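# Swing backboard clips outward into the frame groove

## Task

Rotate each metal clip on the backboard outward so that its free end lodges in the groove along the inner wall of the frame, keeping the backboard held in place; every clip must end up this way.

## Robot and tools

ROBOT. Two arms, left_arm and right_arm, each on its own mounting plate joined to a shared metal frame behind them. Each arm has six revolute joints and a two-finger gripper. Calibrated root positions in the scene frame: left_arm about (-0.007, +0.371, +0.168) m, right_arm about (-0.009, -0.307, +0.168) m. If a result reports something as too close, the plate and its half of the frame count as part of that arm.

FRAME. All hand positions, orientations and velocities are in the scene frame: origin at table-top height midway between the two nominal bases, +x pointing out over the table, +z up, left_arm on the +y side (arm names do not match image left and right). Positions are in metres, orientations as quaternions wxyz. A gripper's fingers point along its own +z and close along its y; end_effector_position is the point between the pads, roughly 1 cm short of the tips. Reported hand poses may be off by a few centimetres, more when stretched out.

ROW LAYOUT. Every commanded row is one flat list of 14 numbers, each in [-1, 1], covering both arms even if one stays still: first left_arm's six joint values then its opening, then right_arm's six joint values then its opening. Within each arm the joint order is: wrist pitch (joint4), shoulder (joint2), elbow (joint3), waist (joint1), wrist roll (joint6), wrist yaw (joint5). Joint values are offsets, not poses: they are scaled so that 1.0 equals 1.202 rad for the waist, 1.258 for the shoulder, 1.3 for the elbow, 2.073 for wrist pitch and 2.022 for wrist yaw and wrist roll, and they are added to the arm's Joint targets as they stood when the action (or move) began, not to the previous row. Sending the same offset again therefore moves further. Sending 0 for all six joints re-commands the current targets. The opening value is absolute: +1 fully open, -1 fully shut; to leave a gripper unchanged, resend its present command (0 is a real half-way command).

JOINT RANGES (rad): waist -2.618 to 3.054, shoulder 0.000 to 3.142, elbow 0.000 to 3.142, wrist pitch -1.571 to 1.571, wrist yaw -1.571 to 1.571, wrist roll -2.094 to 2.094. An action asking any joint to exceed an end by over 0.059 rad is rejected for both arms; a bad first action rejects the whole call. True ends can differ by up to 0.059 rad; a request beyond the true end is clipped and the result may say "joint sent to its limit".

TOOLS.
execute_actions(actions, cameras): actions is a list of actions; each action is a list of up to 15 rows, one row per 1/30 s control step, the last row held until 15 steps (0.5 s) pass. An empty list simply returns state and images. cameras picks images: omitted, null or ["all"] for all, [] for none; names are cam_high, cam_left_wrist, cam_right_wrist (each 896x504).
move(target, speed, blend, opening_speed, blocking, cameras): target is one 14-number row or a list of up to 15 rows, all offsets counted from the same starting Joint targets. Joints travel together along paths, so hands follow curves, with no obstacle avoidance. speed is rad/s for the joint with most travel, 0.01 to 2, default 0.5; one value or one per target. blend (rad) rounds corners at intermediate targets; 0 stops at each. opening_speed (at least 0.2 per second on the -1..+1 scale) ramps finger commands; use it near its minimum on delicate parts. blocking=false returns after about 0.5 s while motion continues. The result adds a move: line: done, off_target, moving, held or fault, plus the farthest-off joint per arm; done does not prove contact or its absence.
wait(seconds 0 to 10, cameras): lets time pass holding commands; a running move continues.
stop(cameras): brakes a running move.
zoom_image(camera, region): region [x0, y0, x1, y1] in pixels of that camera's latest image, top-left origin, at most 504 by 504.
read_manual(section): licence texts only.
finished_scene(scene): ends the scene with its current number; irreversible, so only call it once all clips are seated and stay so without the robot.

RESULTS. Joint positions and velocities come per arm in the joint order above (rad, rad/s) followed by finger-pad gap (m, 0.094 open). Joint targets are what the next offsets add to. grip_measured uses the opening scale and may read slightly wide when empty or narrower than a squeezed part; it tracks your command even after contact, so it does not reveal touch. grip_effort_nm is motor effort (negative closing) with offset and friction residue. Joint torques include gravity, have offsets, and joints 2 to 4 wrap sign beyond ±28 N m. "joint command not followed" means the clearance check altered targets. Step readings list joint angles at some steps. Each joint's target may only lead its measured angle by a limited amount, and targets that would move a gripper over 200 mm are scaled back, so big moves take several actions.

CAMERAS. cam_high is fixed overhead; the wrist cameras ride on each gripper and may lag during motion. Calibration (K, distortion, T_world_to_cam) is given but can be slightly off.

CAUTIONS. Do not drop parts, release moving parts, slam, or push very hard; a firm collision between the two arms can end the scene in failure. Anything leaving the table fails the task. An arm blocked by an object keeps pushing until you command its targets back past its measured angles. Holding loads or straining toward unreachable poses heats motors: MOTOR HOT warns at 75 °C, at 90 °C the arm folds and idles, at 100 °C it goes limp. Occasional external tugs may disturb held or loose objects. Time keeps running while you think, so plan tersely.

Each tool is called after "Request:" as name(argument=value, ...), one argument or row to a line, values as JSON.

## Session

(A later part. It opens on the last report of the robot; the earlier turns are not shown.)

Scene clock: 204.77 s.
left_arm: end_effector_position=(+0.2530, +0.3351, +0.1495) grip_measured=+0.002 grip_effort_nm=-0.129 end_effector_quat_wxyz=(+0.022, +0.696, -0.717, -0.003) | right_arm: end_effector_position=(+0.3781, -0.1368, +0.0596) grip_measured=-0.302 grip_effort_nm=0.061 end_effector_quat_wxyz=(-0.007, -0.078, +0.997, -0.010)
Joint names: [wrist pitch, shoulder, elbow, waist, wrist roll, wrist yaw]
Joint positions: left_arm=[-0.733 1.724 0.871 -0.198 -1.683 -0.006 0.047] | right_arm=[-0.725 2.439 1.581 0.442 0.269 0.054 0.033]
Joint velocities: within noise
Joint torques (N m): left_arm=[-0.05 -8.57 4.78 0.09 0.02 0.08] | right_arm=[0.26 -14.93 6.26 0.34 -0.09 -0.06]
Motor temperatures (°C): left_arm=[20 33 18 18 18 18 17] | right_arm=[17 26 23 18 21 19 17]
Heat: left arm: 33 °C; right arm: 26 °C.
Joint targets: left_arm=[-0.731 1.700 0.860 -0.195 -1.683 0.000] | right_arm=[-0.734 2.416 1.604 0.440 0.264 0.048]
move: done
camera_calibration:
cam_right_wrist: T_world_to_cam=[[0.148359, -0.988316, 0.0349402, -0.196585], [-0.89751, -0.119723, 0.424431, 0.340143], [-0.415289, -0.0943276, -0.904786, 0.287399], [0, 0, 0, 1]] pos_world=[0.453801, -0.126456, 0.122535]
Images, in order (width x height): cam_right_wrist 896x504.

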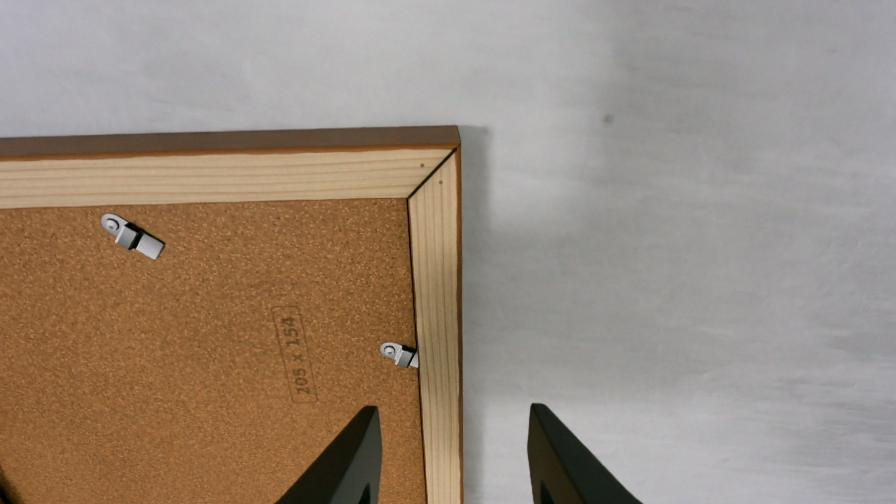

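Request:
move(
  target=[0,0,0,0,0,0,0,0.2002,-0.2146,-0.5115,0.1265,0.0675,-0.002,-0.22],
  speed=0.5,
  cameras=["cam_right_wrist"],
)

Scene clock: 227.73 s.
left_arm: end_effector_position=(+0.2530, +0.3351, +0.1495) grip_measured=+0.002 grip_effort_nm=-0.129 end_effector_quat_wxyz=(+0.022, +0.696, -0.717, -0.003) | right_arm: end_effector_position=(+0.2551, -0.1423, +0.0444) grip_measured=-0.222 grip_effort_nm=0.061 end_effector_quat_wxyz=(+0.007, -0.087, +0.996, -0.002)
Joint names: [wrist pitch, shoulder, elbow, waist, wrist roll, wrist yaw]
Joint positions: left_arm=[-0.733 1.724 0.871 -0.198 -1.683 -0.006 0.047] | right_arm=[-0.33 2.175 0.947 0.585 0.393 0.051 0.037]
Joint velocities: within noise
Joint torques (N m): left_arm=[-0.03 -8.76 4.83 -0.05 0.01 0.06] | right_arm=[0.49 -12.14 2.86 1.11 0.06 -0.09]
Motor temperatures (°C): left_arm=[20 33 18 18 18 18 17] | right_arm=[17 30 23 18 21 19 17]
Heat: left arm: 33 °C; right arm: 30 °C.
Joint targets: left_arm=[-0.731 1.700 0.860 -0.195 -1.683 0.000] | right_arm=[-0.319 2.146 0.939 0.592 0.401 0.044]
move: done
camera_calibration:
cam_right_wrist: T_world_to_cam=[[0.165717, -0.985942, 0.0213611, -0.186776], [-0.906022, -0.143659, 0.398102, 0.235513], [-0.389437, -0.0853259, -0.917092, 0.2172], [0, 0, 0, 1]] pos_world=[0.328918, -0.131784, 0.109424]
Images, in order (width x height): cam_right_wrist 896x504.

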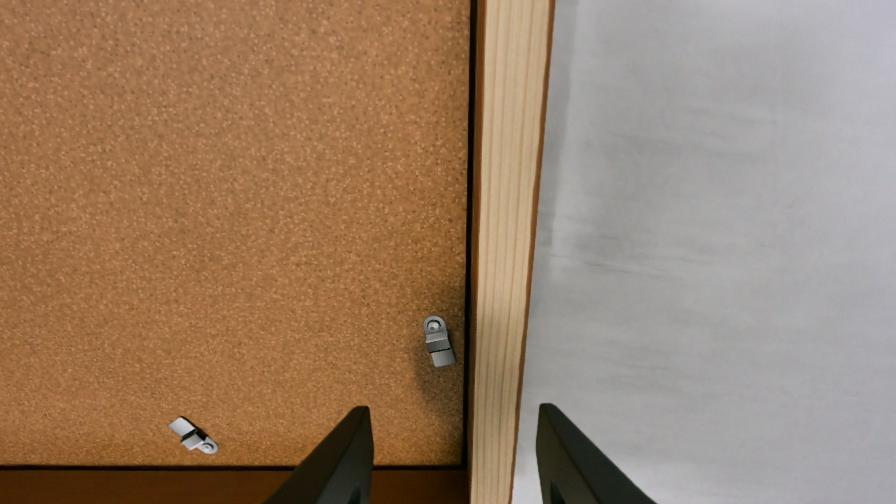

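Request:
move(
  target=[0,0,0,0,0,0,0,0.0164,0.0866,0.0423,-0.0208,-0.0129,0,-0.22],
  speed=0.15,
  cameras=["cam_right_wrist"],
)

Scene clock: 248.77 s.
left_arm: end_effector_position=(+0.2530, +0.3351, +0.1495) grip_measured=+0.002 grip_effort_nm=-0.120 end_effector_quat_wxyz=(+0.022, +0.696, -0.717, -0.003) | right_arm: end_effector_position=(+0.2591, -0.1432, +0.0275) grip_measured=-0.222 grip_effort_nm=0.061 end_effector_quat_wxyz=(+0.003, -0.088, +0.996, -0.004)
Joint names: [wrist pitch, shoulder, elbow, waist, wrist roll, wrist yaw]
Joint positions: left_arm=[-0.733 1.724 0.871 -0.198 -1.683 -0.006 0.047] | right_arm=[-0.296 2.244 0.973 0.574 0.382 0.051 0.037]
Joint velocities: within noise
Joint torques (N m): left_arm=[-0.06 -8.72 4.75 0.02 0.01 0.06] | right_arm=[0.48 -8.68 4.82 -0.23 -0.09 -0.08]
Motor temperatures (°C): left_arm=[20 33 18 18 18 18 17] | right_arm=[17 30 22 18 21 19 17]
Heat: left arm: 33 °C; right arm: 30 °C.
Joint targets: left_arm=[-0.731 1.700 0.860 -0.195 -1.683 0.000] | right_arm=[-0.285 2.255 0.994 0.567 0.374 0.044]
move: done
camera_calibration:
cam_right_wrist: T_world_to_cam=[[0.166298, -0.98575, 0.0253318, -0.188124], [-0.902553, -0.141815, 0.406554, 0.244772], [-0.397169, -0.0904725, -0.913275, 0.204357], [0, 0, 0, 1]] pos_world=[0.333369, -0.132242, 0.0918861]
Images, in order (width x height): cam_right_wrist 896x504.

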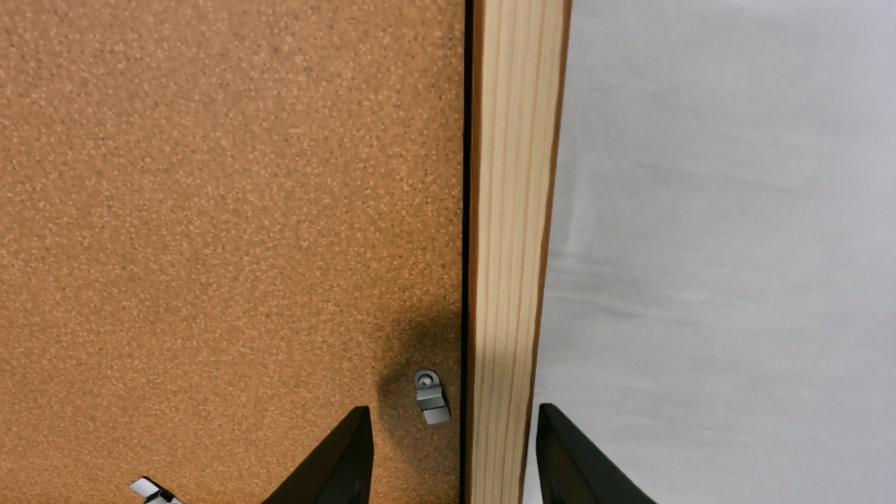

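Request:
move(
  target=[
    [0,0,0,0,0,0,0,0,0,0,-0.0055,-0.003,0,-0.22],
    [0,0,0,0,0,0,0,0.0046,0.0167,0,-0.0055,-0.003,0,-0.22],
  ],
  speed=0.1,
  cameras=["cam_right_wrist"],
)

Scene clock: 255.37 s.
left_arm: end_effector_position=(+0.2530, +0.3351, +0.1495) grip_measured=+0.002 grip_effort_nm=-0.125 end_effector_quat_wxyz=(+0.022, +0.696, -0.717, -0.003) | right_arm: end_effector_position=(+0.2573, -0.1464, +0.0213) grip_measured=-0.222 grip_effort_nm=0.056 end_effector_quat_wxyz=(-0.002, -0.088, +0.996, -0.007)
Joint names: [wrist pitch, shoulder, elbow, waist, wrist roll, wrist yaw]
Joint positions: left_arm=[-0.733 1.724 0.871 -0.198 -1.683 -0.006 0.047] | right_arm=[-0.286 2.265 0.973 0.568 0.375 0.05 0.037]
Joint velocities: within noise
Joint torques (N m): left_arm=[-0.03 -8.72 4.79 0.12 0.02 0.09] | right_arm=[0.47 -8.72 4.7 -0.14 -0.12 -0.07]
Motor temperatures (°C): left_arm=[20 33 18 18 18 18 17] | right_arm=[17 28 22 18 21 19 17]
Heat: left arm: 33 °C; right arm: 28 °C.
Joint targets: left_arm=[-0.731 1.700 0.860 -0.195 -1.683 0.000] | right_arm=[-0.275 2.276 0.994 0.561 0.368 0.044]
move: done
camera_calibration:
cam_right_wrist: T_world_to_cam=[[0.166655, -0.985577, 0.0294029, -0.19102], [-0.898334, -0.139475, 0.416585, 0.244317], [-0.406475, -0.0958398, -0.908621, 0.199187], [0, 0, 0, 1]] pos_world=[0.332278, -0.135099, 0.0848232]
Images, in order (width x height): cam_right_wrist 896x504.

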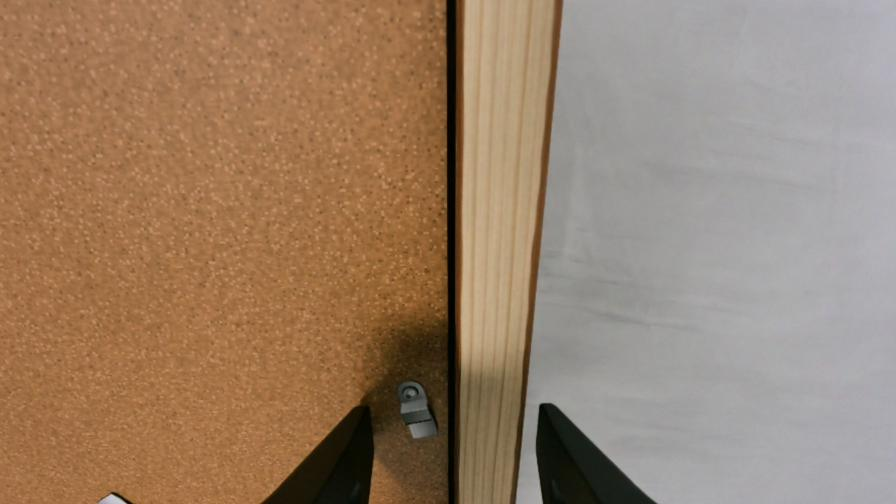

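Request:
move(
  target=[
    [0,0,0,0,0,0,0,-0.013,0,0,0,0,0,-0.22],
    [0,0,0,0,0,0,0,-0.013,0.0036,0,0,0,0,-0.22],
  ],
  speed=0.1,
  cameras=["cam_right_wrist"],
)

Scene clock: 271.10 s.
left_arm: end_effector_position=(+0.2530, +0.3351, +0.1495) grip_measured=+0.002 grip_effort_nm=-0.125 end_effector_quat_wxyz=(+0.022, +0.696, -0.717, -0.003) | right_arm: end_effector_position=(+0.2550, -0.1478, +0.0203) grip_measured=-0.222 grip_effort_nm=0.061 end_effector_quat_wxyz=(-0.007, -0.088, +0.996, -0.009)
Joint names: [wrist pitch, shoulder, elbow, waist, wrist roll, wrist yaw]
Joint positions: left_arm=[-0.733 1.724 0.871 -0.198 -1.683 -0.006 0.047] | right_arm=[-0.294 2.269 0.973 0.568 0.375 0.05 0.037]
Joint velocities: within noise
Joint torques (N m): left_arm=[-0.05 -8.77 4.85 0.09 0.04 0.11] | right_arm=[0.26 -8.57 4.71 -0.16 -0.11 -0.08]
Motor temperatures (°C): left_arm=[20 33 18 18 18 18 17] | right_arm=[17 27 22 18 21 19 17]
Heat: left arm: 33 °C; right arm: 27 °C.
Joint targets: left_arm=[-0.731 1.700 0.860 -0.195 -1.683 0.000] | right_arm=[-0.302 2.280 0.994 0.561 0.368 0.044]
move: done
camera_calibration:
cam_right_wrist: T_world_to_cam=[[0.167737, -0.985266, 0.0333811, -0.19228], [-0.89439, -0.137849, 0.425517, 0.241484], [-0.414646, -0.101231, -0.904334, 0.19843], [0, 0, 0, 1]] pos_world=[0.330511, -0.136072, 0.0831106]
Images, in order (width x height): cam_right_wrist 896x504.

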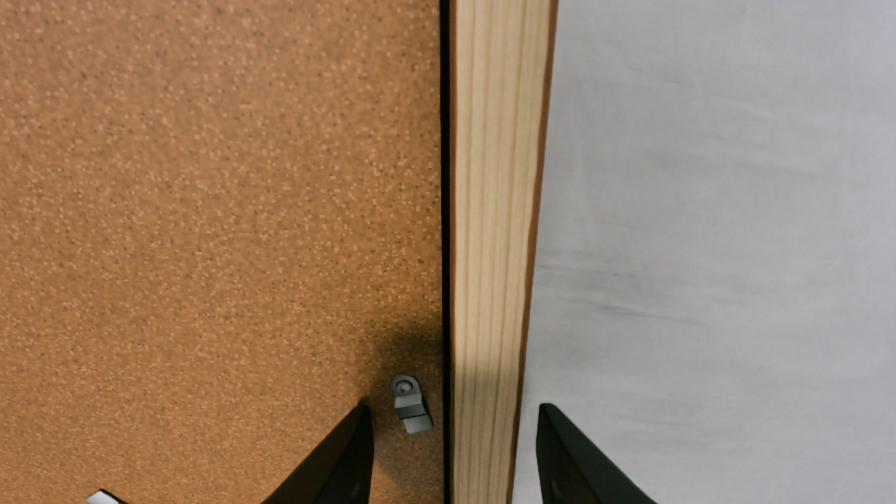

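Request:
move(
  target=[0,0,0,0,0,0,0,0,0.0028,0,0,0,0,-0.22],
  speed=0.1,
  cameras=[],
)

Scene clock: 274.00 s.
left_arm: end_effector_position=(+0.2530, +0.3351, +0.1495) grip_measured=+0.002 grip_effort_nm=-0.125 end_effector_quat_wxyz=(+0.022, +0.696, -0.717, -0.003) | right_arm: end_effector_position=(+0.2544, -0.1481, +0.0198) grip_measured=-0.222 grip_effort_nm=0.061 end_effector_quat_wxyz=(-0.008, -0.088, +0.996, -0.010)
Joint names: [wrist pitch, shoulder, elbow, waist, wrist roll, wrist yaw]
Joint positions: left_arm=[-0.733 1.724 0.871 -0.198 -1.683 -0.006 0.047] | right_arm=[-0.295 2.271 0.973 0.568 0.375 0.05 0.037]
Joint velocities: within noise
Joint torques (N m): left_arm=[-0.03 -8.73 4.7 0.18 0.02 0.07] | right_arm=[0.25 -8.46 4.67 -0.17 -0.1 -0.08]
Motor temperatures (°C): left_arm=[20 33 18 18 18 18 17] | right_arm=[17 27 23 18 21 19 17]
Heat: left arm: 33 °C; right arm: 27 °C.
Joint targets: left_arm=[-0.731 1.700 0.860 -0.195 -1.683 0.000] | right_arm=[-0.302 2.284 0.994 0.561 0.368 0.044]
move: done
No camera images: "cameras" was empty.

Request:
move(
  target=[
    [0,0,0,0,0,0,0,0,0.0024,0,0,0,0,-0.22],
    [0,0,0,0,0,0,0,0,0.0024,0,0,0,0,-0.6],
  ],
  speed=0.1,
  opening_speed=0.35,
  cameras=["cam_right_wrist"],
)

Request:
zoom_image(
  camera="cam_right_wrist",
  region=[350, 350, 500, 450],
)

Scene clock: 279.97 s.
left_arm: end_effector_position=(+0.2530, +0.3351, +0.1495) grip_measured=+0.002 grip_effort_nm=-0.120 end_effector_quat_wxyz=(+0.022, +0.696, -0.717, -0.003) | right_arm: end_effector_position=(+0.2536, -0.1491, +0.0196) grip_measured=-0.597 grip_effort_nm=-0.222 end_effector_quat_wxyz=(-0.011, -0.088, +0.996, -0.010)
Joint names: [wrist pitch, shoulder, elbow, waist, wrist roll, wrist yaw]
Joint positions: left_arm=[-0.733 1.724 0.871 -0.198 -1.683 -0.006 0.047] | right_arm=[-0.299 2.271 0.973 0.564 0.373 0.047 0.019]
Joint velocities: within noise
Joint torques (N m): left_arm=[-0.07 -8.62 4.67 0.1 0.03 0.08] | right_arm=[0.29 -8.18 4.71 0.09 -0.09 -0.04]
Motor temperatures (°C): left_arm=[20 33 18 18 18 18 17] | right_arm=[17 27 23 18 21 19 17]
Heat: left arm: 33 °C; right arm: 27 °C.
Joint targets: left_arm=[-0.731 1.700 0.860 -0.195 -1.683 0.000] | right_arm=[-0.302 2.287 0.994 0.560 0.368 0.044]
move: done
camera_calibration:
cam_right_wrist: T_world_to_cam=[[0.167088, -0.985369, 0.033609, -0.193212], [-0.891206, -0.136366, 0.432615, 0.239637], [-0.421702, -0.102237, -0.900952, 0.198698], [0, 0, 0, 1]] pos_world=[0.329641, -0.137393, 0.0818409]
Images, in order (width x height): cam_right_wrist 896x504.

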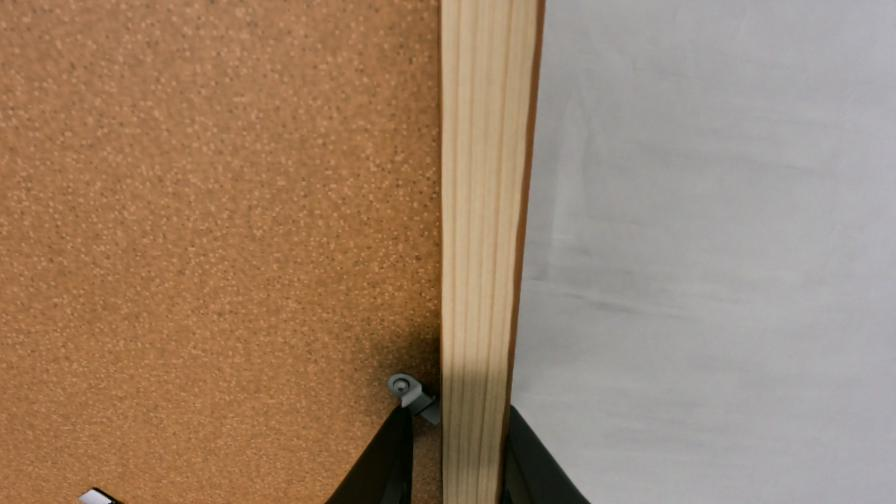

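Scaled by 3.360.

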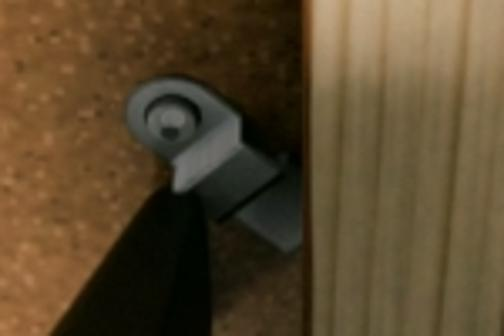

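Request:
move(
  target=[
    [0,0,0,0,0,0,0,0,0.001,0,0,0,0,-0.75],
    [0,0,0,0,0,0,0,0,0.001,0,0,0,0,-0.3],
    [0,0,0,0,0,0,0,-0.07,-0.14,0,0,0,0,-0.3],
  ],
  speed=0.4,
  opening_speed=0.5,
  cameras=["cam_right_wrist"],
)

Request:
zoom_image(
  camera="cam_right_wrist",
  region=[350, 230, 500, 330],
)

Scene clock: 286.97 s.
left_arm: end_effector_position=(+0.2530, +0.3351, +0.1495) grip_measured=+0.002 grip_effort_nm=-0.125 end_effector_quat_wxyz=(+0.022, +0.696, -0.717, -0.003) | right_arm: end_effector_position=(+0.2559, -0.1501, +0.0616) grip_measured=-0.302 grip_effort_nm=0.061 end_effector_quat_wxyz=(-0.009, -0.087, +0.996, -0.010)
Joint names: [wrist pitch, shoulder, elbow, waist, wrist roll, wrist yaw]
Joint positions: left_arm=[-0.733 1.724 0.871 -0.198 -1.683 -0.006 0.047] | right_arm=[-0.438 2.13 0.976 0.564 0.374 0.049 0.033]
Joint velocities: within noise
Joint torques (N m): left_arm=[-0.04 -8.66 4.85 0.12 0.04 0.11] | right_arm=[0.24 -11.04 5.03 0.03 -0.1 -0.06]
Motor temperatures (°C): left_arm=[20 33 18 18 18 18 17] | right_arm=[17 27 23 18 21 19 17]
Heat: left arm: 33 °C; right arm: 27 °C.
Joint targets: left_arm=[-0.731 1.700 0.860 -0.195 -1.683 0.000] | right_arm=[-0.447 2.111 0.994 0.560 0.368 0.044]
move: done
camera_calibration:
cam_right_wrist: T_world_to_cam=[[0.165665, -0.985606, 0.033705, -0.195631], [-0.893499, -0.135543, 0.428121, 0.224395], [-0.41739, -0.10104, -0.903093, 0.236538], [0, 0, 0, 1]] pos_world=[0.331635, -0.1385, 0.124141]
Images, in order (width x height): cam_right_wrist 896x504.

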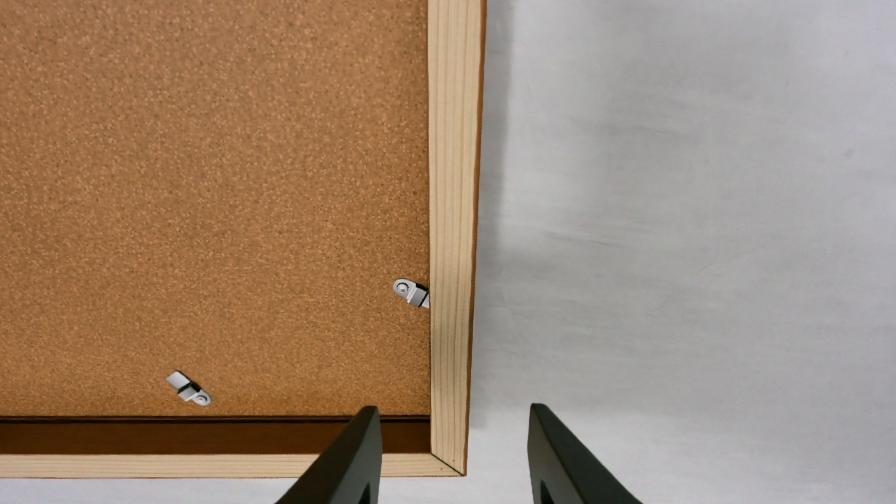

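Scaled by 3.360.

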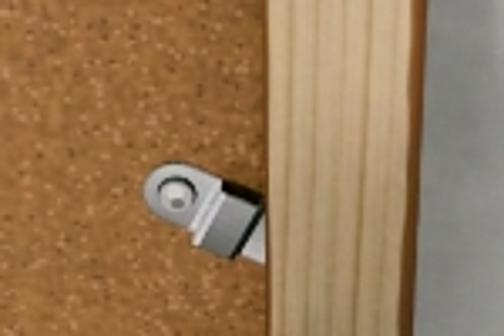

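Request:
move(
  target=[
    [0,0,0,0,0,0,0,0.0598,0.0946,0,0.0241,0.0143,0,-0.22],
    [0,0,0,0,0,0,0,0.0859,0.1375,0,0.0241,0.0143,0,-0.22],
  ],
  speed=[0.3,0.1],
  cameras=["cam_right_wrist"],
)

Scene clock: 310.60 s.
left_arm: end_effector_position=(+0.2530, +0.3351, +0.1495) grip_measured=+0.002 grip_effort_nm=-0.129 end_effector_quat_wxyz=(+0.022, +0.696, -0.717, -0.003) | right_arm: end_effector_position=(+0.2554, -0.1419, +0.0197) grip_measured=-0.222 grip_effort_nm=0.061 end_effector_quat_wxyz=(-0.002, -0.088, +0.996, -0.006)
Joint names: [wrist pitch, shoulder, elbow, waist, wrist roll, wrist yaw]
Joint positions: left_arm=[-0.733 1.724 0.871 -0.198 -1.683 -0.006 0.047] | right_arm=[-0.282 2.273 0.976 0.582 0.39 0.049 0.037]
Joint velocities: within noise
Joint torques (N m): left_arm=[-0.02 -8.77 4.67 0.14 0.02 0.05] | right_arm=[0.5 -8.69 4.49 1.14 0.03 -0.07]
Motor temperatures (°C): left_arm=[20 33 19 18 18 18 17] | right_arm=[17 28 23 18 21 19 17]
Heat: left arm: 33 °C; right arm: 28 °C.
Joint targets: left_arm=[-0.731 1.700 0.860 -0.195 -1.683 0.000] | right_arm=[-0.269 2.284 0.994 0.590 0.397 0.044]
move: done
camera_calibration:
cam_right_wrist: T_world_to_cam=[[0.166981, -0.985551, 0.0283835, -0.18627], [-0.898538, -0.140261, 0.41588, 0.243824], [-0.405891, -0.0949478, -0.908976, 0.197395], [0, 0, 0, 1]] pos_world=[0.33031, -0.130638, 0.0833121]
Images, in order (width x height): cam_right_wrist 896x504.

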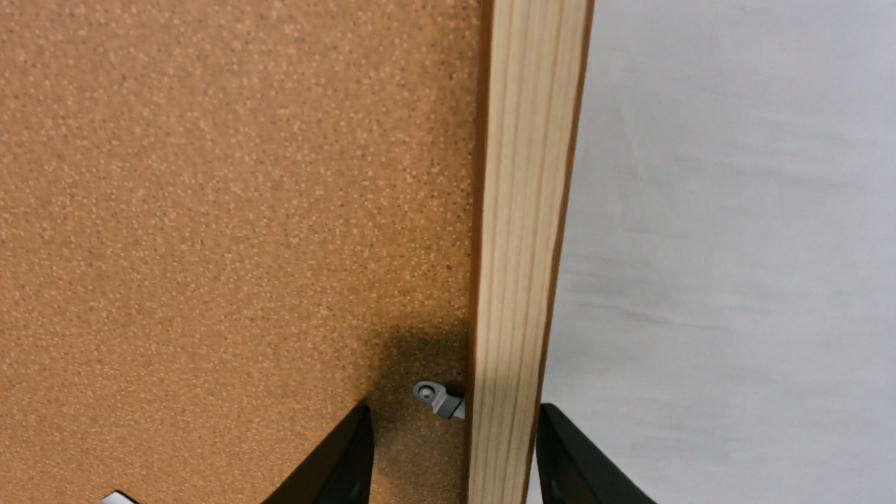

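Request:
move(
  target=[
    [0,0,0,0,0,0,0,0,0,0,-0.0185,0,0,-0.22],
    [0,0,0,0,0,0,0,0,0.0024,0,-0.0185,0,0,-0.22],
  ],
  speed=0.1,
  cameras=["cam_right_wrist"],
)

Scene clock: 318.97 s.
left_arm: end_effector_position=(+0.2530, +0.3351, +0.1495) grip_measured=+0.002 grip_effort_nm=-0.129 end_effector_quat_wxyz=(+0.022, +0.696, -0.717, -0.003) | right_arm: end_effector_position=(+0.2568, -0.1435, +0.0196) grip_measured=-0.222 grip_effort_nm=0.066 end_effector_quat_wxyz=(-0.002, -0.084, +0.996, -0.005)
Joint names: [wrist pitch, shoulder, elbow, waist, wrist roll, wrist yaw]
Joint positions: left_arm=[-0.733 1.724 0.871 -0.198 -1.683 -0.006 0.047] | right_arm=[-0.28 2.273 0.976 0.575 0.39 0.048 0.037]
Joint velocities: within noise
Joint torques (N m): left_arm=[-0.03 -8.55 4.94 0.08 0.04 0.08] | right_arm=[0.47 -8.36 4.51 -0.29 0.04 -0.05]
Motor temperatures (°C): left_arm=[20 33 19 18 18 18 17] | right_arm=[17 27 22 18 21 19 17]
Heat: left arm: 33 °C; right arm: 27 °C.
Joint targets: left_arm=[-0.731 1.700 0.860 -0.195 -1.683 0.000] | right_arm=[-0.269 2.287 0.994 0.567 0.397 0.044]
move: done
camera_calibration:
cam_right_wrist: T_world_to_cam=[[0.159383, -0.986861, 0.026517, -0.186292], [-0.899688, -0.134142, 0.415412, 0.246076], [-0.406397, -0.0900665, -0.909247, 0.198551], [0, 0, 0, 1]] pos_world=[0.331774, -0.132952, 0.083249]
Images, in order (width x height): cam_right_wrist 896x504.

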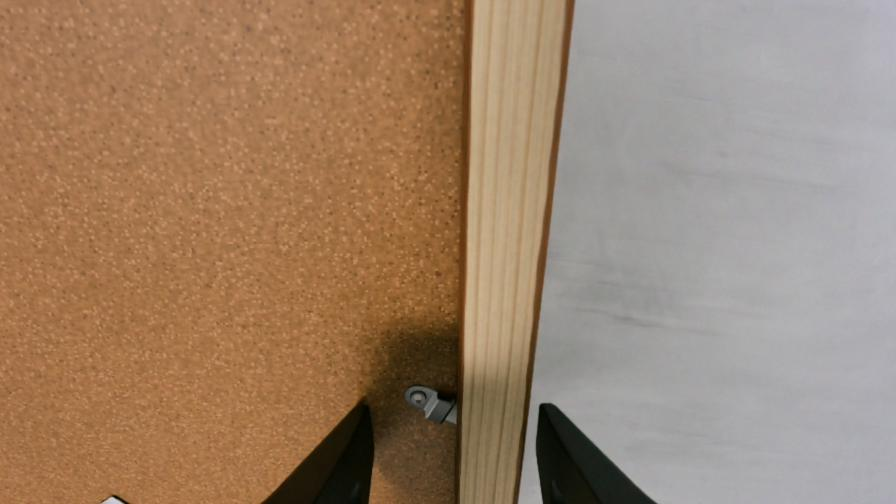

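Request:
move(
  target=[
    [0,0,0,0,0,0,0,-0.012,0.0016,0,0,0,0,-0.22],
  ],
  speed=0.1,
  cameras=["cam_right_wrist"],
)

Scene clock: 322.07 s.
left_arm: end_effector_position=(+0.2530, +0.3351, +0.1495) grip_measured=+0.002 grip_effort_nm=-0.125 end_effector_quat_wxyz=(+0.022, +0.696, -0.717, -0.003) | right_arm: end_effector_position=(+0.2567, -0.1435, +0.0196) grip_measured=-0.222 grip_effort_nm=0.061 end_effector_quat_wxyz=(-0.002, -0.084, +0.996, -0.006)
Joint names: [wrist pitch, shoulder, elbow, waist, wrist roll, wrist yaw]
Joint positions: left_arm=[-0.733 1.724 0.871 -0.198 -1.683 -0.006 0.047] | right_arm=[-0.281 2.273 0.976 0.575 0.39 0.048 0.037]
Joint velocities: within noise
Joint torques (N m): left_arm=[-0.05 -8.62 4.86 0.1 0.04 0.06] | right_arm=[0.22 -8.24 4.46 -0.24 0.02 -0.04]
Motor temperatures (°C): left_arm=[20 33 19 18 18 18 17] | right_arm=[17 26 22 18 21 19 17]
Heat: left arm: 33 °C; right arm: 26 °C.
Joint targets: left_arm=[-0.731 1.700 0.860 -0.195 -1.683 0.000] | right_arm=[-0.294 2.289 0.994 0.567 0.397 0.044]
move: done
camera_calibration:
cam_right_wrist: T_world_to_cam=[[0.15903, -0.986914, 0.0266665, -0.186249], [-0.899605, -0.133728, 0.415726, 0.246028], [-0.40672, -0.0901022, -0.909099, 0.19859], [0, 0, 0, 1]] pos_world=[0.331718, -0.133017, 0.0832238]
Images, in order (width x height): cam_right_wrist 896x504.

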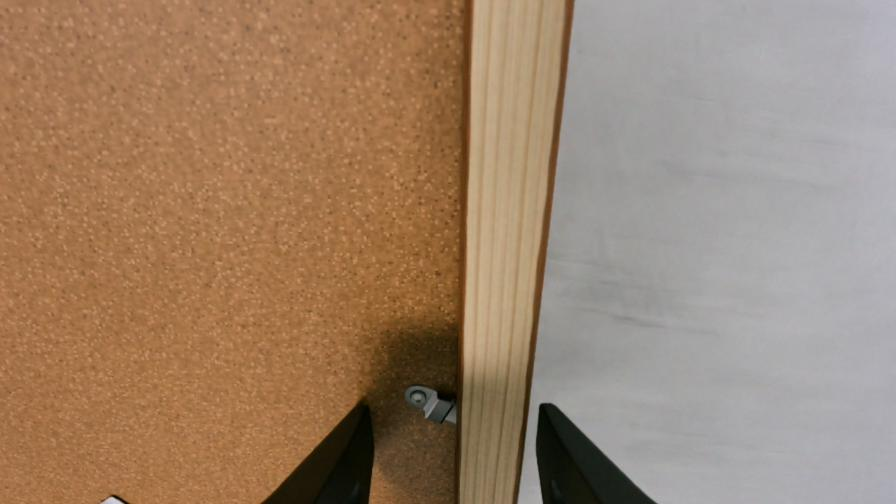

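Request:
move(
  target=[
    [0,0,0,0,0,0,0,-0.0035,0,0,0,0,0,-0.22],
  ],
  speed=0.1,
  cameras=["cam_right_wrist"],
)

Scene clock: 325.00 s.
left_arm: end_effector_position=(+0.2530, +0.3351, +0.1495) grip_measured=+0.002 grip_effort_nm=-0.120 end_effector_quat_wxyz=(+0.022, +0.696, -0.717, -0.003) | right_arm: end_effector_position=(+0.2555, -0.1443, +0.0196) grip_measured=-0.222 grip_effort_nm=0.061 end_effector_quat_wxyz=(-0.005, -0.084, +0.996, -0.007)
Joint names: [wrist pitch, shoulder, elbow, waist, wrist roll, wrist yaw]
Joint positions: left_arm=[-0.733 1.724 0.871 -0.198 -1.683 -0.006 0.047] | right_arm=[-0.286 2.273 0.976 0.575 0.39 0.048 0.037]
Joint velocities: within noise
Joint torques (N m): left_arm=[-0.04 -8.59 4.94 0.16 0.03 0.09] | right_arm=[0.2 -8.2 4.51 -0.25 0.03 -0.05]
Motor temperatures (°C): left_arm=[20 33 19 18 18 18 17] | right_arm=[17 26 22 18 21 19 17]
Heat: left arm: 33 °C; right arm: 26 °C.
Joint targets: left_arm=[-0.731 1.700 0.860 -0.195 -1.683 0.000] | right_arm=[-0.302 2.289 0.994 0.567 0.397 0.044]
move: done
camera_calibration:
cam_right_wrist: T_world_to_cam=[[0.15939, -0.986793, 0.0288814, -0.186919], [-0.897546, -0.132668, 0.420488, 0.24437], [-0.411103, -0.0929439, -0.906838, 0.198713], [0, 0, 0, 1]] pos_world=[0.330818, -0.133561, 0.0828447]
Images, in order (width x height): cam_right_wrist 896x504.

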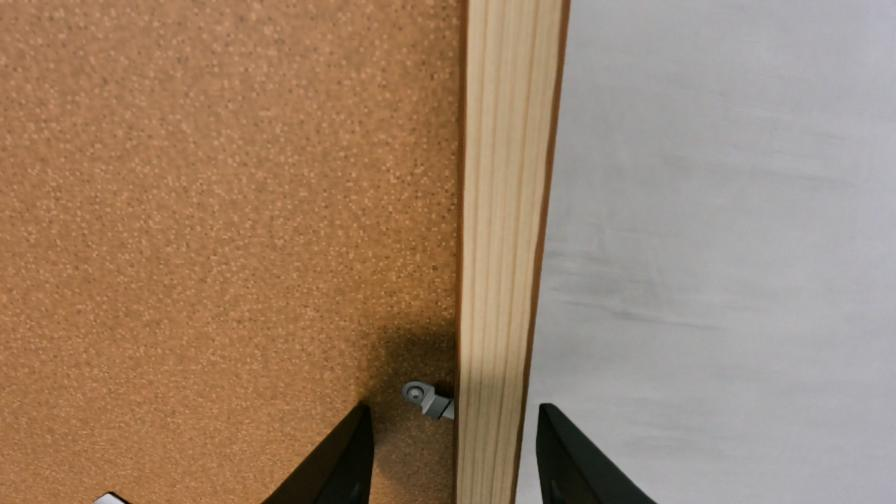

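Good (v≈391). Squeeze, open, lift.

Request:
move(
  target=[
    [0,0,0,0,0,0,0,0,0.0005,0,0,0,0,-0.75],
    [0,0,0,0,0,0,0,0,0.0005,0,0,0,0,-0.3],
    [0,0,0,0,0,0,0,-0.05,-0.14,0,0,0,0,-0.3],
  ],
  speed=0.4,
  opening_speed=0.4,
  cameras=["cam_right_wrist"],
)

Request:
zoom_image(
  camera="cam_right_wrist",
  region=[350, 230, 500, 330],
)

Scene clock: 333.67 s.
left_arm: end_effector_position=(+0.2530, +0.3351, +0.1495) grip_measured=+0.002 grip_effort_nm=-0.125 end_effector_quat_wxyz=(+0.022, +0.696, -0.717, -0.003) | right_arm: end_effector_position=(+0.2642, -0.1430, +0.0614) grip_measured=-0.302 grip_effort_nm=0.056 end_effector_quat_wxyz=(+0.010, -0.078, +0.997, -0.001)
Joint names: [wrist pitch, shoulder, elbow, waist, wrist roll, wrist yaw]
Joint positions: left_arm=[-0.733 1.724 0.871 -0.198 -1.683 -0.006 0.047] | right_arm=[-0.396 2.131 0.977 0.571 0.398 0.051 0.033]
Joint velocities: within noise
Joint torques (N m): left_arm=[-0.03 -8.62 4.81 0.09 -0.01 0.12] | right_arm=[0.32 -11.11 5 0.13 -0.04 -0.08]
Motor temperatures (°C): left_arm=[20 33 19 18 18 18 17] | right_arm=[17 26 22 18 21 19 17]
Heat: left arm: 33 °C; right arm: 26 °C.
Joint targets: left_arm=[-0.731 1.700 0.860 -0.195 -1.683 0.000] | right_arm=[-0.405 2.113 0.994 0.567 0.397 0.044]
move: done
camera_calibration:
cam_right_wrist: T_world_to_cam=[[0.146096, -0.989097, 0.0185378, -0.18438], [-0.911056, -0.127219, 0.392163, 0.2409], [-0.385528, -0.0741825, -0.919709, 0.23701], [0, 0, 0, 1]] pos_world=[0.337785, -0.13414, 0.126927]
Images, in order (width x height): cam_right_wrist 896x504.

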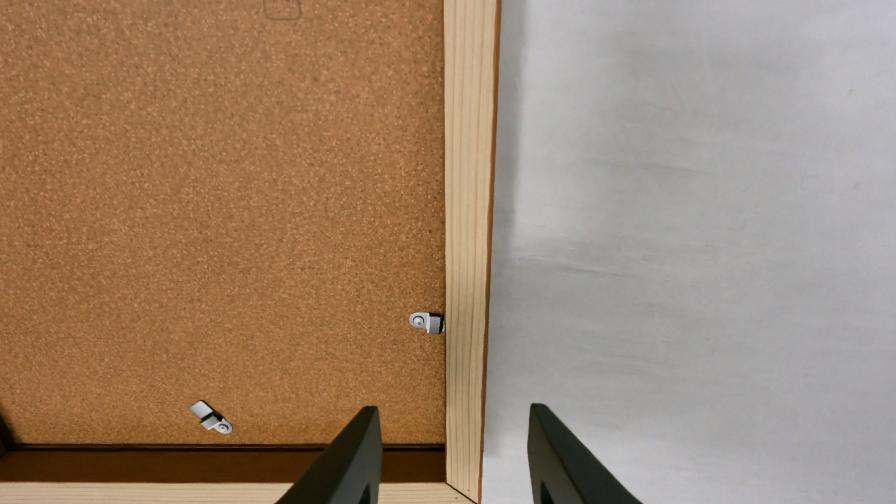

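Scaled by 3.360.

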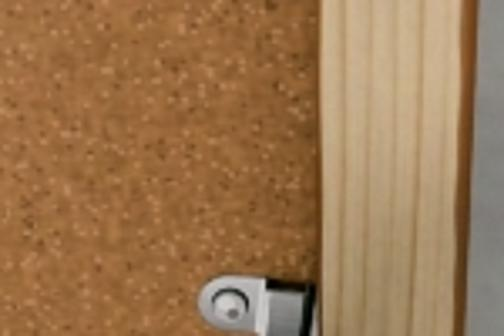

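Request:
move(
  target=[
    [0,0,0,0,0,0,0,-0.0092,0.0493,0.0431,0.2787,-0.6231,0,-0.02],
    [0,0,0,0,0,0,0,0.0198,0.097,0.0431,0.2787,-0.6231,0,-0.02],
  ],
  speed=0.6,
  blend=0.03,
  cameras=["cam_right_wrist"],
)

Scene clock: 348.87 s.
left_arm: end_effector_position=(+0.2530, +0.3351, +0.1495) grip_measured=+0.002 grip_effort_nm=-0.125 end_effector_quat_wxyz=(+0.022, +0.696, -0.717, -0.003) | right_arm: end_effector_position=(+0.2022, -0.0569, +0.0440) grip_measured=-0.022 grip_effort_nm=0.061 end_effector_quat_wxyz=(-0.005, +0.763, -0.647, +0.006)
Joint names: [wrist pitch, shoulder, elbow, waist, wrist roll, wrist yaw]
Joint positions: left_arm=[-0.733 1.724 0.871 -0.198 -1.683 -0.006 0.047] | right_arm=[-0.374 2.231 1.032 0.897 -0.855 0.051 0.046]
Joint velocities: within noise
Joint torques (N m): left_arm=[-0.04 -8.77 4.79 0.16 -0.01 0.09] | right_arm=[0.48 -9.48 4.9 1.01 -0.11 -0.08]
Motor temperatures (°C): left_arm=[20 33 19 18 18 18 17] | right_arm=[17 27 23 18 21 19 17]
Heat: left arm: 33 °C; right arm: 27 °C.
Joint targets: left_arm=[-0.731 1.700 0.860 -0.195 -1.683 0.000] | right_arm=[-0.364 2.234 1.050 0.902 -0.863 0.044]
move: done
camera_calibration:
cam_right_wrist: T_world_to_cam=[[0.987462, 0.154756, 0.0311385, -0.19551], [0.128235, -0.901435, 0.413486, -0.0529828], [0.0920586, -0.404309, -0.909978, 0.0877083], [0, 0, 0, 1]] pos_world=[0.191778, 0.0179569, 0.107808]
Images, in order (width x height): cam_right_wrist 896x504.

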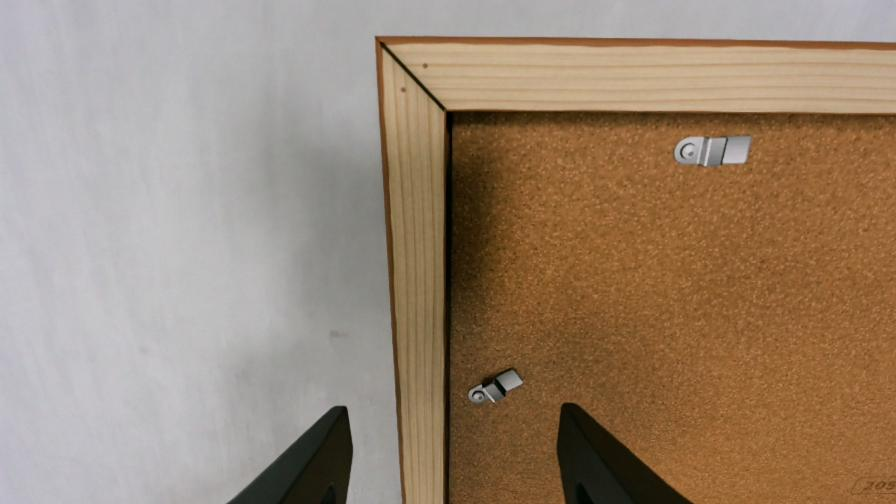

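Request:
move(
  target=[
    [0,0,0,0,0,0,0,0.0275,0.0473,0,0.0075,0.0099,0,-0.02],
  ],
  speed=0.2,
  cameras=["cam_right_wrist"],
)

Scene clock: 359.67 s.
left_arm: end_effector_position=(+0.2530, +0.3351, +0.1495) grip_measured=+0.002 grip_effort_nm=-0.125 end_effector_quat_wxyz=(+0.022, +0.696, -0.717, -0.003) | right_arm: end_effector_position=(+0.2007, -0.0548, +0.0276) grip_measured=-0.022 grip_effort_nm=0.061 end_effector_quat_wxyz=(-0.007, +0.763, -0.647, +0.006)
Joint names: [wrist pitch, shoulder, elbow, waist, wrist roll, wrist yaw]
Joint positions: left_arm=[-0.733 1.724 0.871 -0.198 -1.683 -0.006 0.047] | right_arm=[-0.317 2.284 1.032 0.902 -0.85 0.051 0.046]
Joint velocities: within noise
Joint torques (N m): left_arm=[-0.04 -8.77 4.81 0.2 0 0.07] | right_arm=[0.48 -9.13 4.66 1.26 0.05 -0.08]
Motor temperatures (°C): left_arm=[20 33 19 18 18 18 17] | right_arm=[17 27 23 18 21 19 17]
Heat: left arm: 33 °C; right arm: 27 °C.
Joint targets: left_arm=[-0.731 1.700 0.860 -0.195 -1.683 0.000] | right_arm=[-0.307 2.294 1.050 0.911 -0.843 0.044]
move: done
camera_calibration:
cam_right_wrist: T_world_to_cam=[[0.987234, 0.155683, 0.0336288, -0.193802], [0.128283, -0.90236, 0.411448, -0.0441144], [0.0944007, -0.401881, -0.910813, 0.0734462], [0, 0, 0, 1]] pos_world=[0.190054, 0.0198813, 0.0915639]
Images, in order (width x height): cam_right_wrist 896x504.

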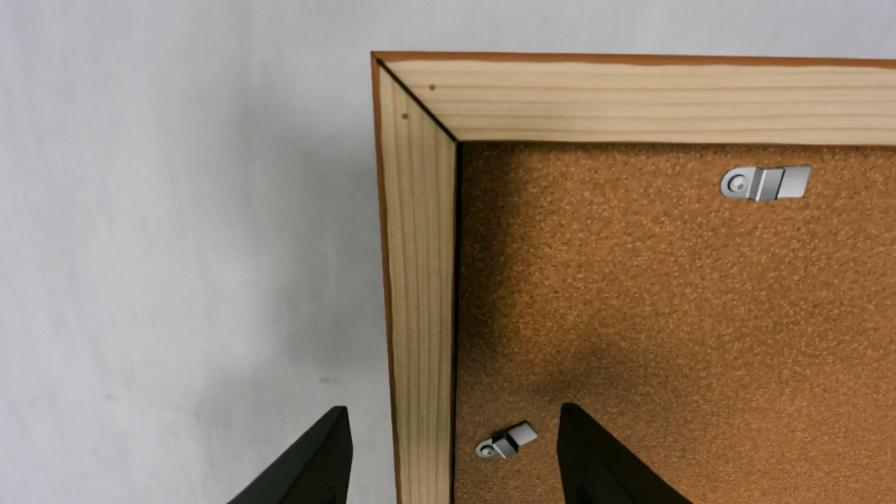

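Request:
move(
  target=[
    [0,0,0,0,0,0,0,0,0,-0.0308,0.0025,0,0,-0.02],
    [0,0,0,0,0,0,0,0.0135,0.0151,-0.0308,0.0025,0,0,-0.02],
  ],
  speed=0.1,
  cameras=["cam_right_wrist"],
)

Scene clock: 371.40 s.
left_arm: end_effector_position=(+0.2530, +0.3351, +0.1495) grip_measured=+0.002 grip_effort_nm=-0.125 end_effector_quat_wxyz=(+0.022, +0.696, -0.717, -0.003) | right_arm: end_effector_position=(+0.1984, -0.0573, +0.0206) grip_measured=-0.022 grip_effort_nm=0.061 end_effector_quat_wxyz=(-0.006, +0.763, -0.647, +0.006)
Joint names: [wrist pitch, shoulder, elbow, waist, wrist roll, wrist yaw]
Joint positions: left_arm=[-0.733 1.724 0.871 -0.198 -1.683 -0.006 0.047] | right_arm=[-0.289 2.302 1.02 0.902 -0.85 0.051 0.046]
Joint velocities: within noise
Joint torques (N m): left_arm=[-0.06 -8.64 4.78 0.13 -0.01 0.06] | right_arm=[0.5 -8.96 2.65 1.58 0.03 -0.08]
Motor temperatures (°C): left_arm=[20 33 19 18 18 18 17] | right_arm=[17 26 23 18 21 19 17]
Heat: left arm: 33 °C; right arm: 26 °C.
Joint targets: left_arm=[-0.731 1.700 0.860 -0.195 -1.683 0.000] | right_arm=[-0.279 2.313 1.010 0.914 -0.843 0.044]
move: done
camera_calibration:
cam_right_wrist: T_world_to_cam=[[0.987322, 0.155427, 0.0322092, -0.190837], [0.128502, -0.901794, 0.412619, -0.0431915], [0.0931781, -0.403249, -0.910334, 0.0664245], [0, 0, 0, 1]] pos_world=[0.187778, 0.0174969, 0.0844368]
Images, in order (width x height): cam_right_wrist 896x504.

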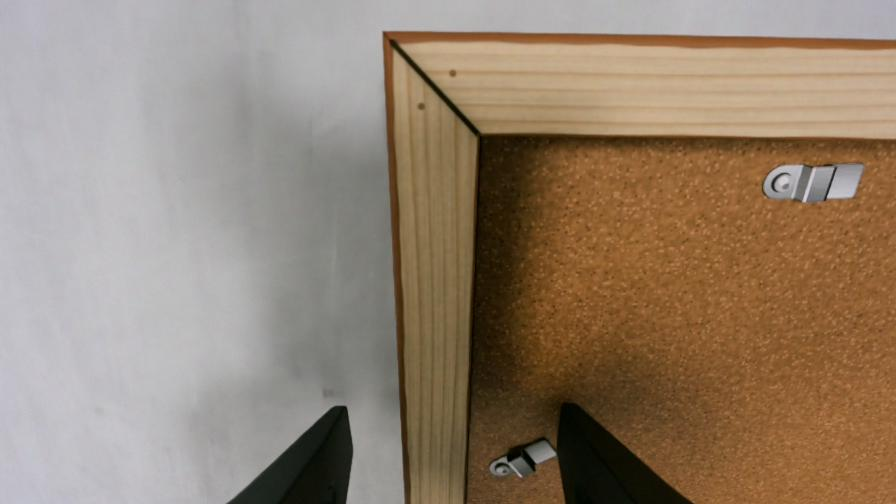

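Request:
move(
  target=[
    [0,0,0,0,0,0,0,-0.012,0,0,-0.0195,0,0,-0.02],
    [0,0,0,0,0,0,0,-0.012,0.0024,0,-0.0195,0,0,-0.02],
  ],
  speed=0.1,
  cameras=["cam_right_wrist"],
)

Scene clock: 378.83 s.
left_arm: end_effector_position=(+0.2530, +0.3351, +0.1495) grip_measured=+0.002 grip_effort_nm=-0.129 end_effector_quat_wxyz=(+0.022, +0.696, -0.717, -0.003) | right_arm: end_effector_position=(+0.1986, -0.0593, +0.0205) grip_measured=-0.022 grip_effort_nm=0.061 end_effector_quat_wxyz=(-0.003, +0.761, -0.648, +0.006)
Joint names: [wrist pitch, shoulder, elbow, waist, wrist roll, wrist yaw]
Joint positions: left_arm=[-0.733 1.724 0.871 -0.198 -1.683 -0.006 0.047] | right_arm=[-0.294 2.302 1.02 0.898 -0.849 0.051 0.046]
Joint velocities: within noise
Joint torques (N m): left_arm=[-0.05 -8.62 4.77 0.12 0.04 0.07] | right_arm=[0.29 -8.7 2.58 -0.25 0.03 -0.08]
Motor temperatures (°C): left_arm=[20 33 19 18 18 18 17] | right_arm=[17 26 22 18 21 19 17]
Heat: left arm: 33 °C; right arm: 26 °C.
Joint targets: left_arm=[-0.731 1.700 0.860 -0.195 -1.683 0.000] | right_arm=[-0.304 2.316 1.010 0.891 -0.843 0.044]
move: done
camera_calibration:
cam_right_wrist: T_world_to_cam=[[0.988156, 0.150862, 0.02807, -0.191149], [0.125686, -0.900648, 0.415976, -0.0444351], [0.0880361, -0.407521, -0.908942, 0.066275], [0, 0, 0, 1]] pos_world=[0.188635, 0.0158252, 0.0840897]
Images, in order (width x height): cam_right_wrist 896x504.

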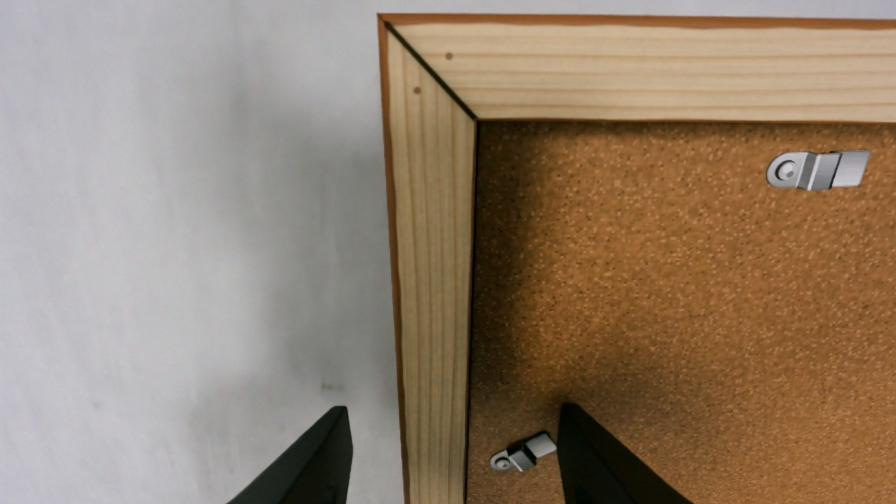

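Request:
move(
  target=[
    [0,0,0,0,0,0,0,0,0.0016,0,0,0,0,-0.55],
  ],
  speed=0.1,
  opening_speed=0.4,
  cameras=["cam_right_wrist"],
)

Scene clock: 383.10 s.
left_arm: end_effector_position=(+0.2530, +0.3351, +0.1495) grip_measured=+0.002 grip_effort_nm=-0.129 end_effector_quat_wxyz=(+0.022, +0.696, -0.717, -0.003) | right_arm: end_effector_position=(+0.1984, -0.0588, +0.0200) grip_measured=-0.547 grip_effort_nm=-0.227 end_effector_quat_wxyz=(-0.003, +0.761, -0.649, +0.004)
Joint names: [wrist pitch, shoulder, elbow, waist, wrist roll, wrist yaw]
Joint positions: left_arm=[-0.733 1.724 0.871 -0.198 -1.683 -0.006 0.047] | right_arm=[-0.291 2.304 1.02 0.897 -0.849 0.046 0.021]
Joint velocities: within noise
Joint torques (N m): left_arm=[-0.03 -8.77 4.83 0.09 0 0.09] | right_arm=[0.26 -8.66 2.56 -0.14 0.04 -0.03]
Motor temperatures (°C): left_arm=[20 33 19 18 18 18 17] | right_arm=[17 26 22 18 21 19 17]
Heat: left arm: 33 °C; right arm: 26 °C.
Joint targets: left_arm=[-0.731 1.700 0.860 -0.195 -1.683 0.000] | right_arm=[-0.304 2.318 1.010 0.891 -0.843 0.044]
move: done
camera_calibration:
cam_right_wrist: T_world_to_cam=[[0.988342, 0.149994, 0.0260986, -0.191025], [0.126031, -0.902211, 0.412469, -0.0438234], [0.0854145, -0.404371, -0.910598, 0.0668133], [0, 0, 0, 1]] pos_world=[0.188614, 0.016132, 0.0839013]
Images, in order (width x height): cam_right_wrist 896x504.

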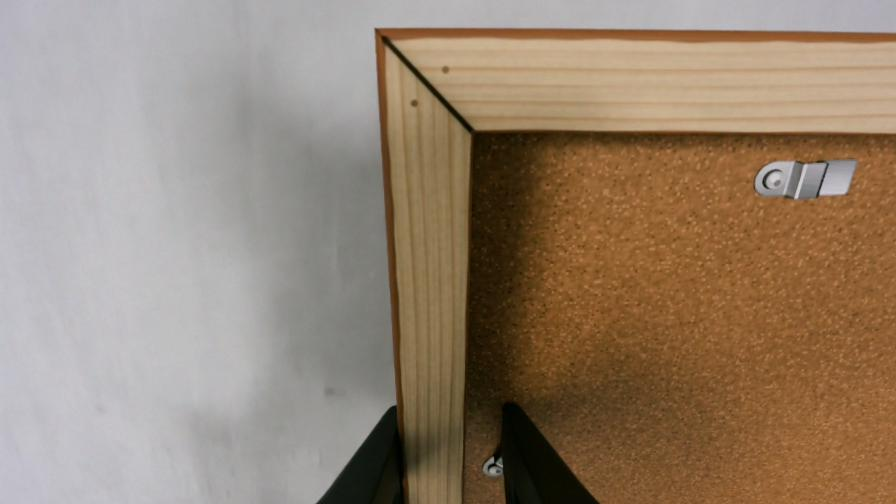

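Request:
move(
  target=[
    [0,0,0,0,0,0,0,0,0.0005,0,0,0,0,-0.66],
  ],
  speed=0.1,
  opening_speed=0.4,
  cameras=["cam_right_wrist"],
)

Request:
zoom_image(
  camera="cam_right_wrist",
  region=[380, 390, 560, 500],
)

Scene clock: 387.77 s.
left_arm: end_effector_position=(+0.2530, +0.3351, +0.1495) grip_measured=+0.002 grip_effort_nm=-0.125 end_effector_quat_wxyz=(+0.022, +0.696, -0.717, -0.003) | right_arm: end_effector_position=(+0.1964, -0.0591, +0.0200) grip_measured=-0.658 grip_effort_nm=-0.154 end_effector_quat_wxyz=(+0.000, +0.761, -0.649, +0.000)
Joint names: [wrist pitch, shoulder, elbow, waist, wrist roll, wrist yaw]
Joint positions: left_arm=[-0.733 1.724 0.871 -0.198 -1.683 -0.006 0.047] | right_arm=[-0.298 2.304 1.02 0.897 -0.849 0.039 0.016]
Joint velocities: within noise
Joint torques (N m): left_arm=[-0.05 -8.73 4.68 0.06 0.03 0.12] | right_arm=[0.32 -8.57 2.56 -0.16 0.03 0.04]
Motor temperatures (°C): left_arm=[20 33 19 18 18 18 17] | right_arm=[17 26 22 18 21 19 17]
Heat: left arm: 33 °C; right arm: 26 °C.
Joint targets: left_arm=[-0.731 1.700 0.860 -0.195 -1.683 0.000] | right_arm=[-0.304 2.319 1.010 0.891 -0.843 0.044]
move: done
camera_calibration:
cam_right_wrist: T_world_to_cam=[[0.988506, 0.150254, 0.0167235, -0.188863], [0.130167, -0.902142, 0.411334, -0.0446705], [0.0768913, -0.404429, -0.911331, 0.0685175], [0, 0, 0, 1]] pos_world=[0.187238, 0.0157887, 0.0839751]
Images, in order (width x height): cam_right_wrist 896x504.

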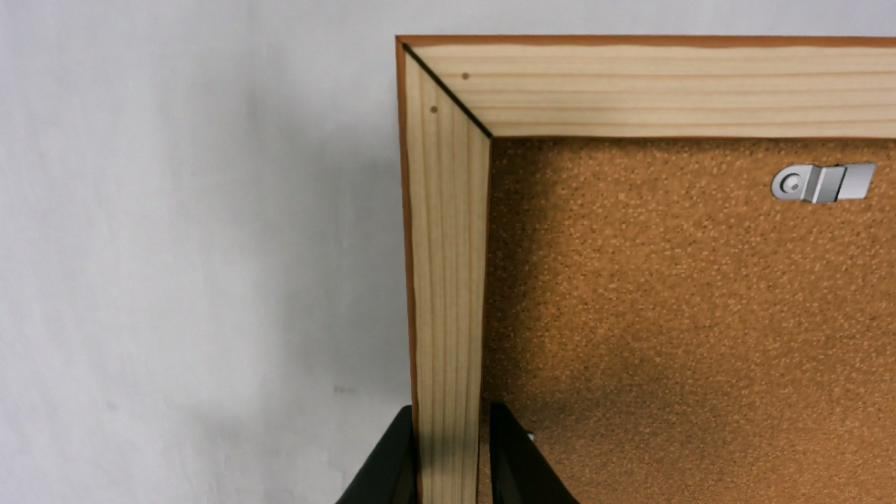

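Scaled by 2.800.

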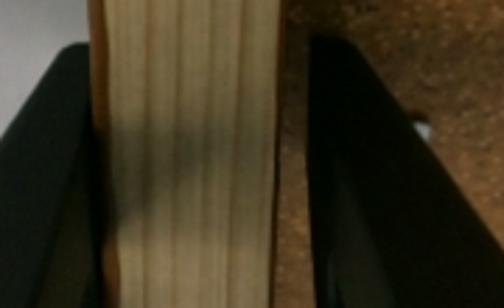

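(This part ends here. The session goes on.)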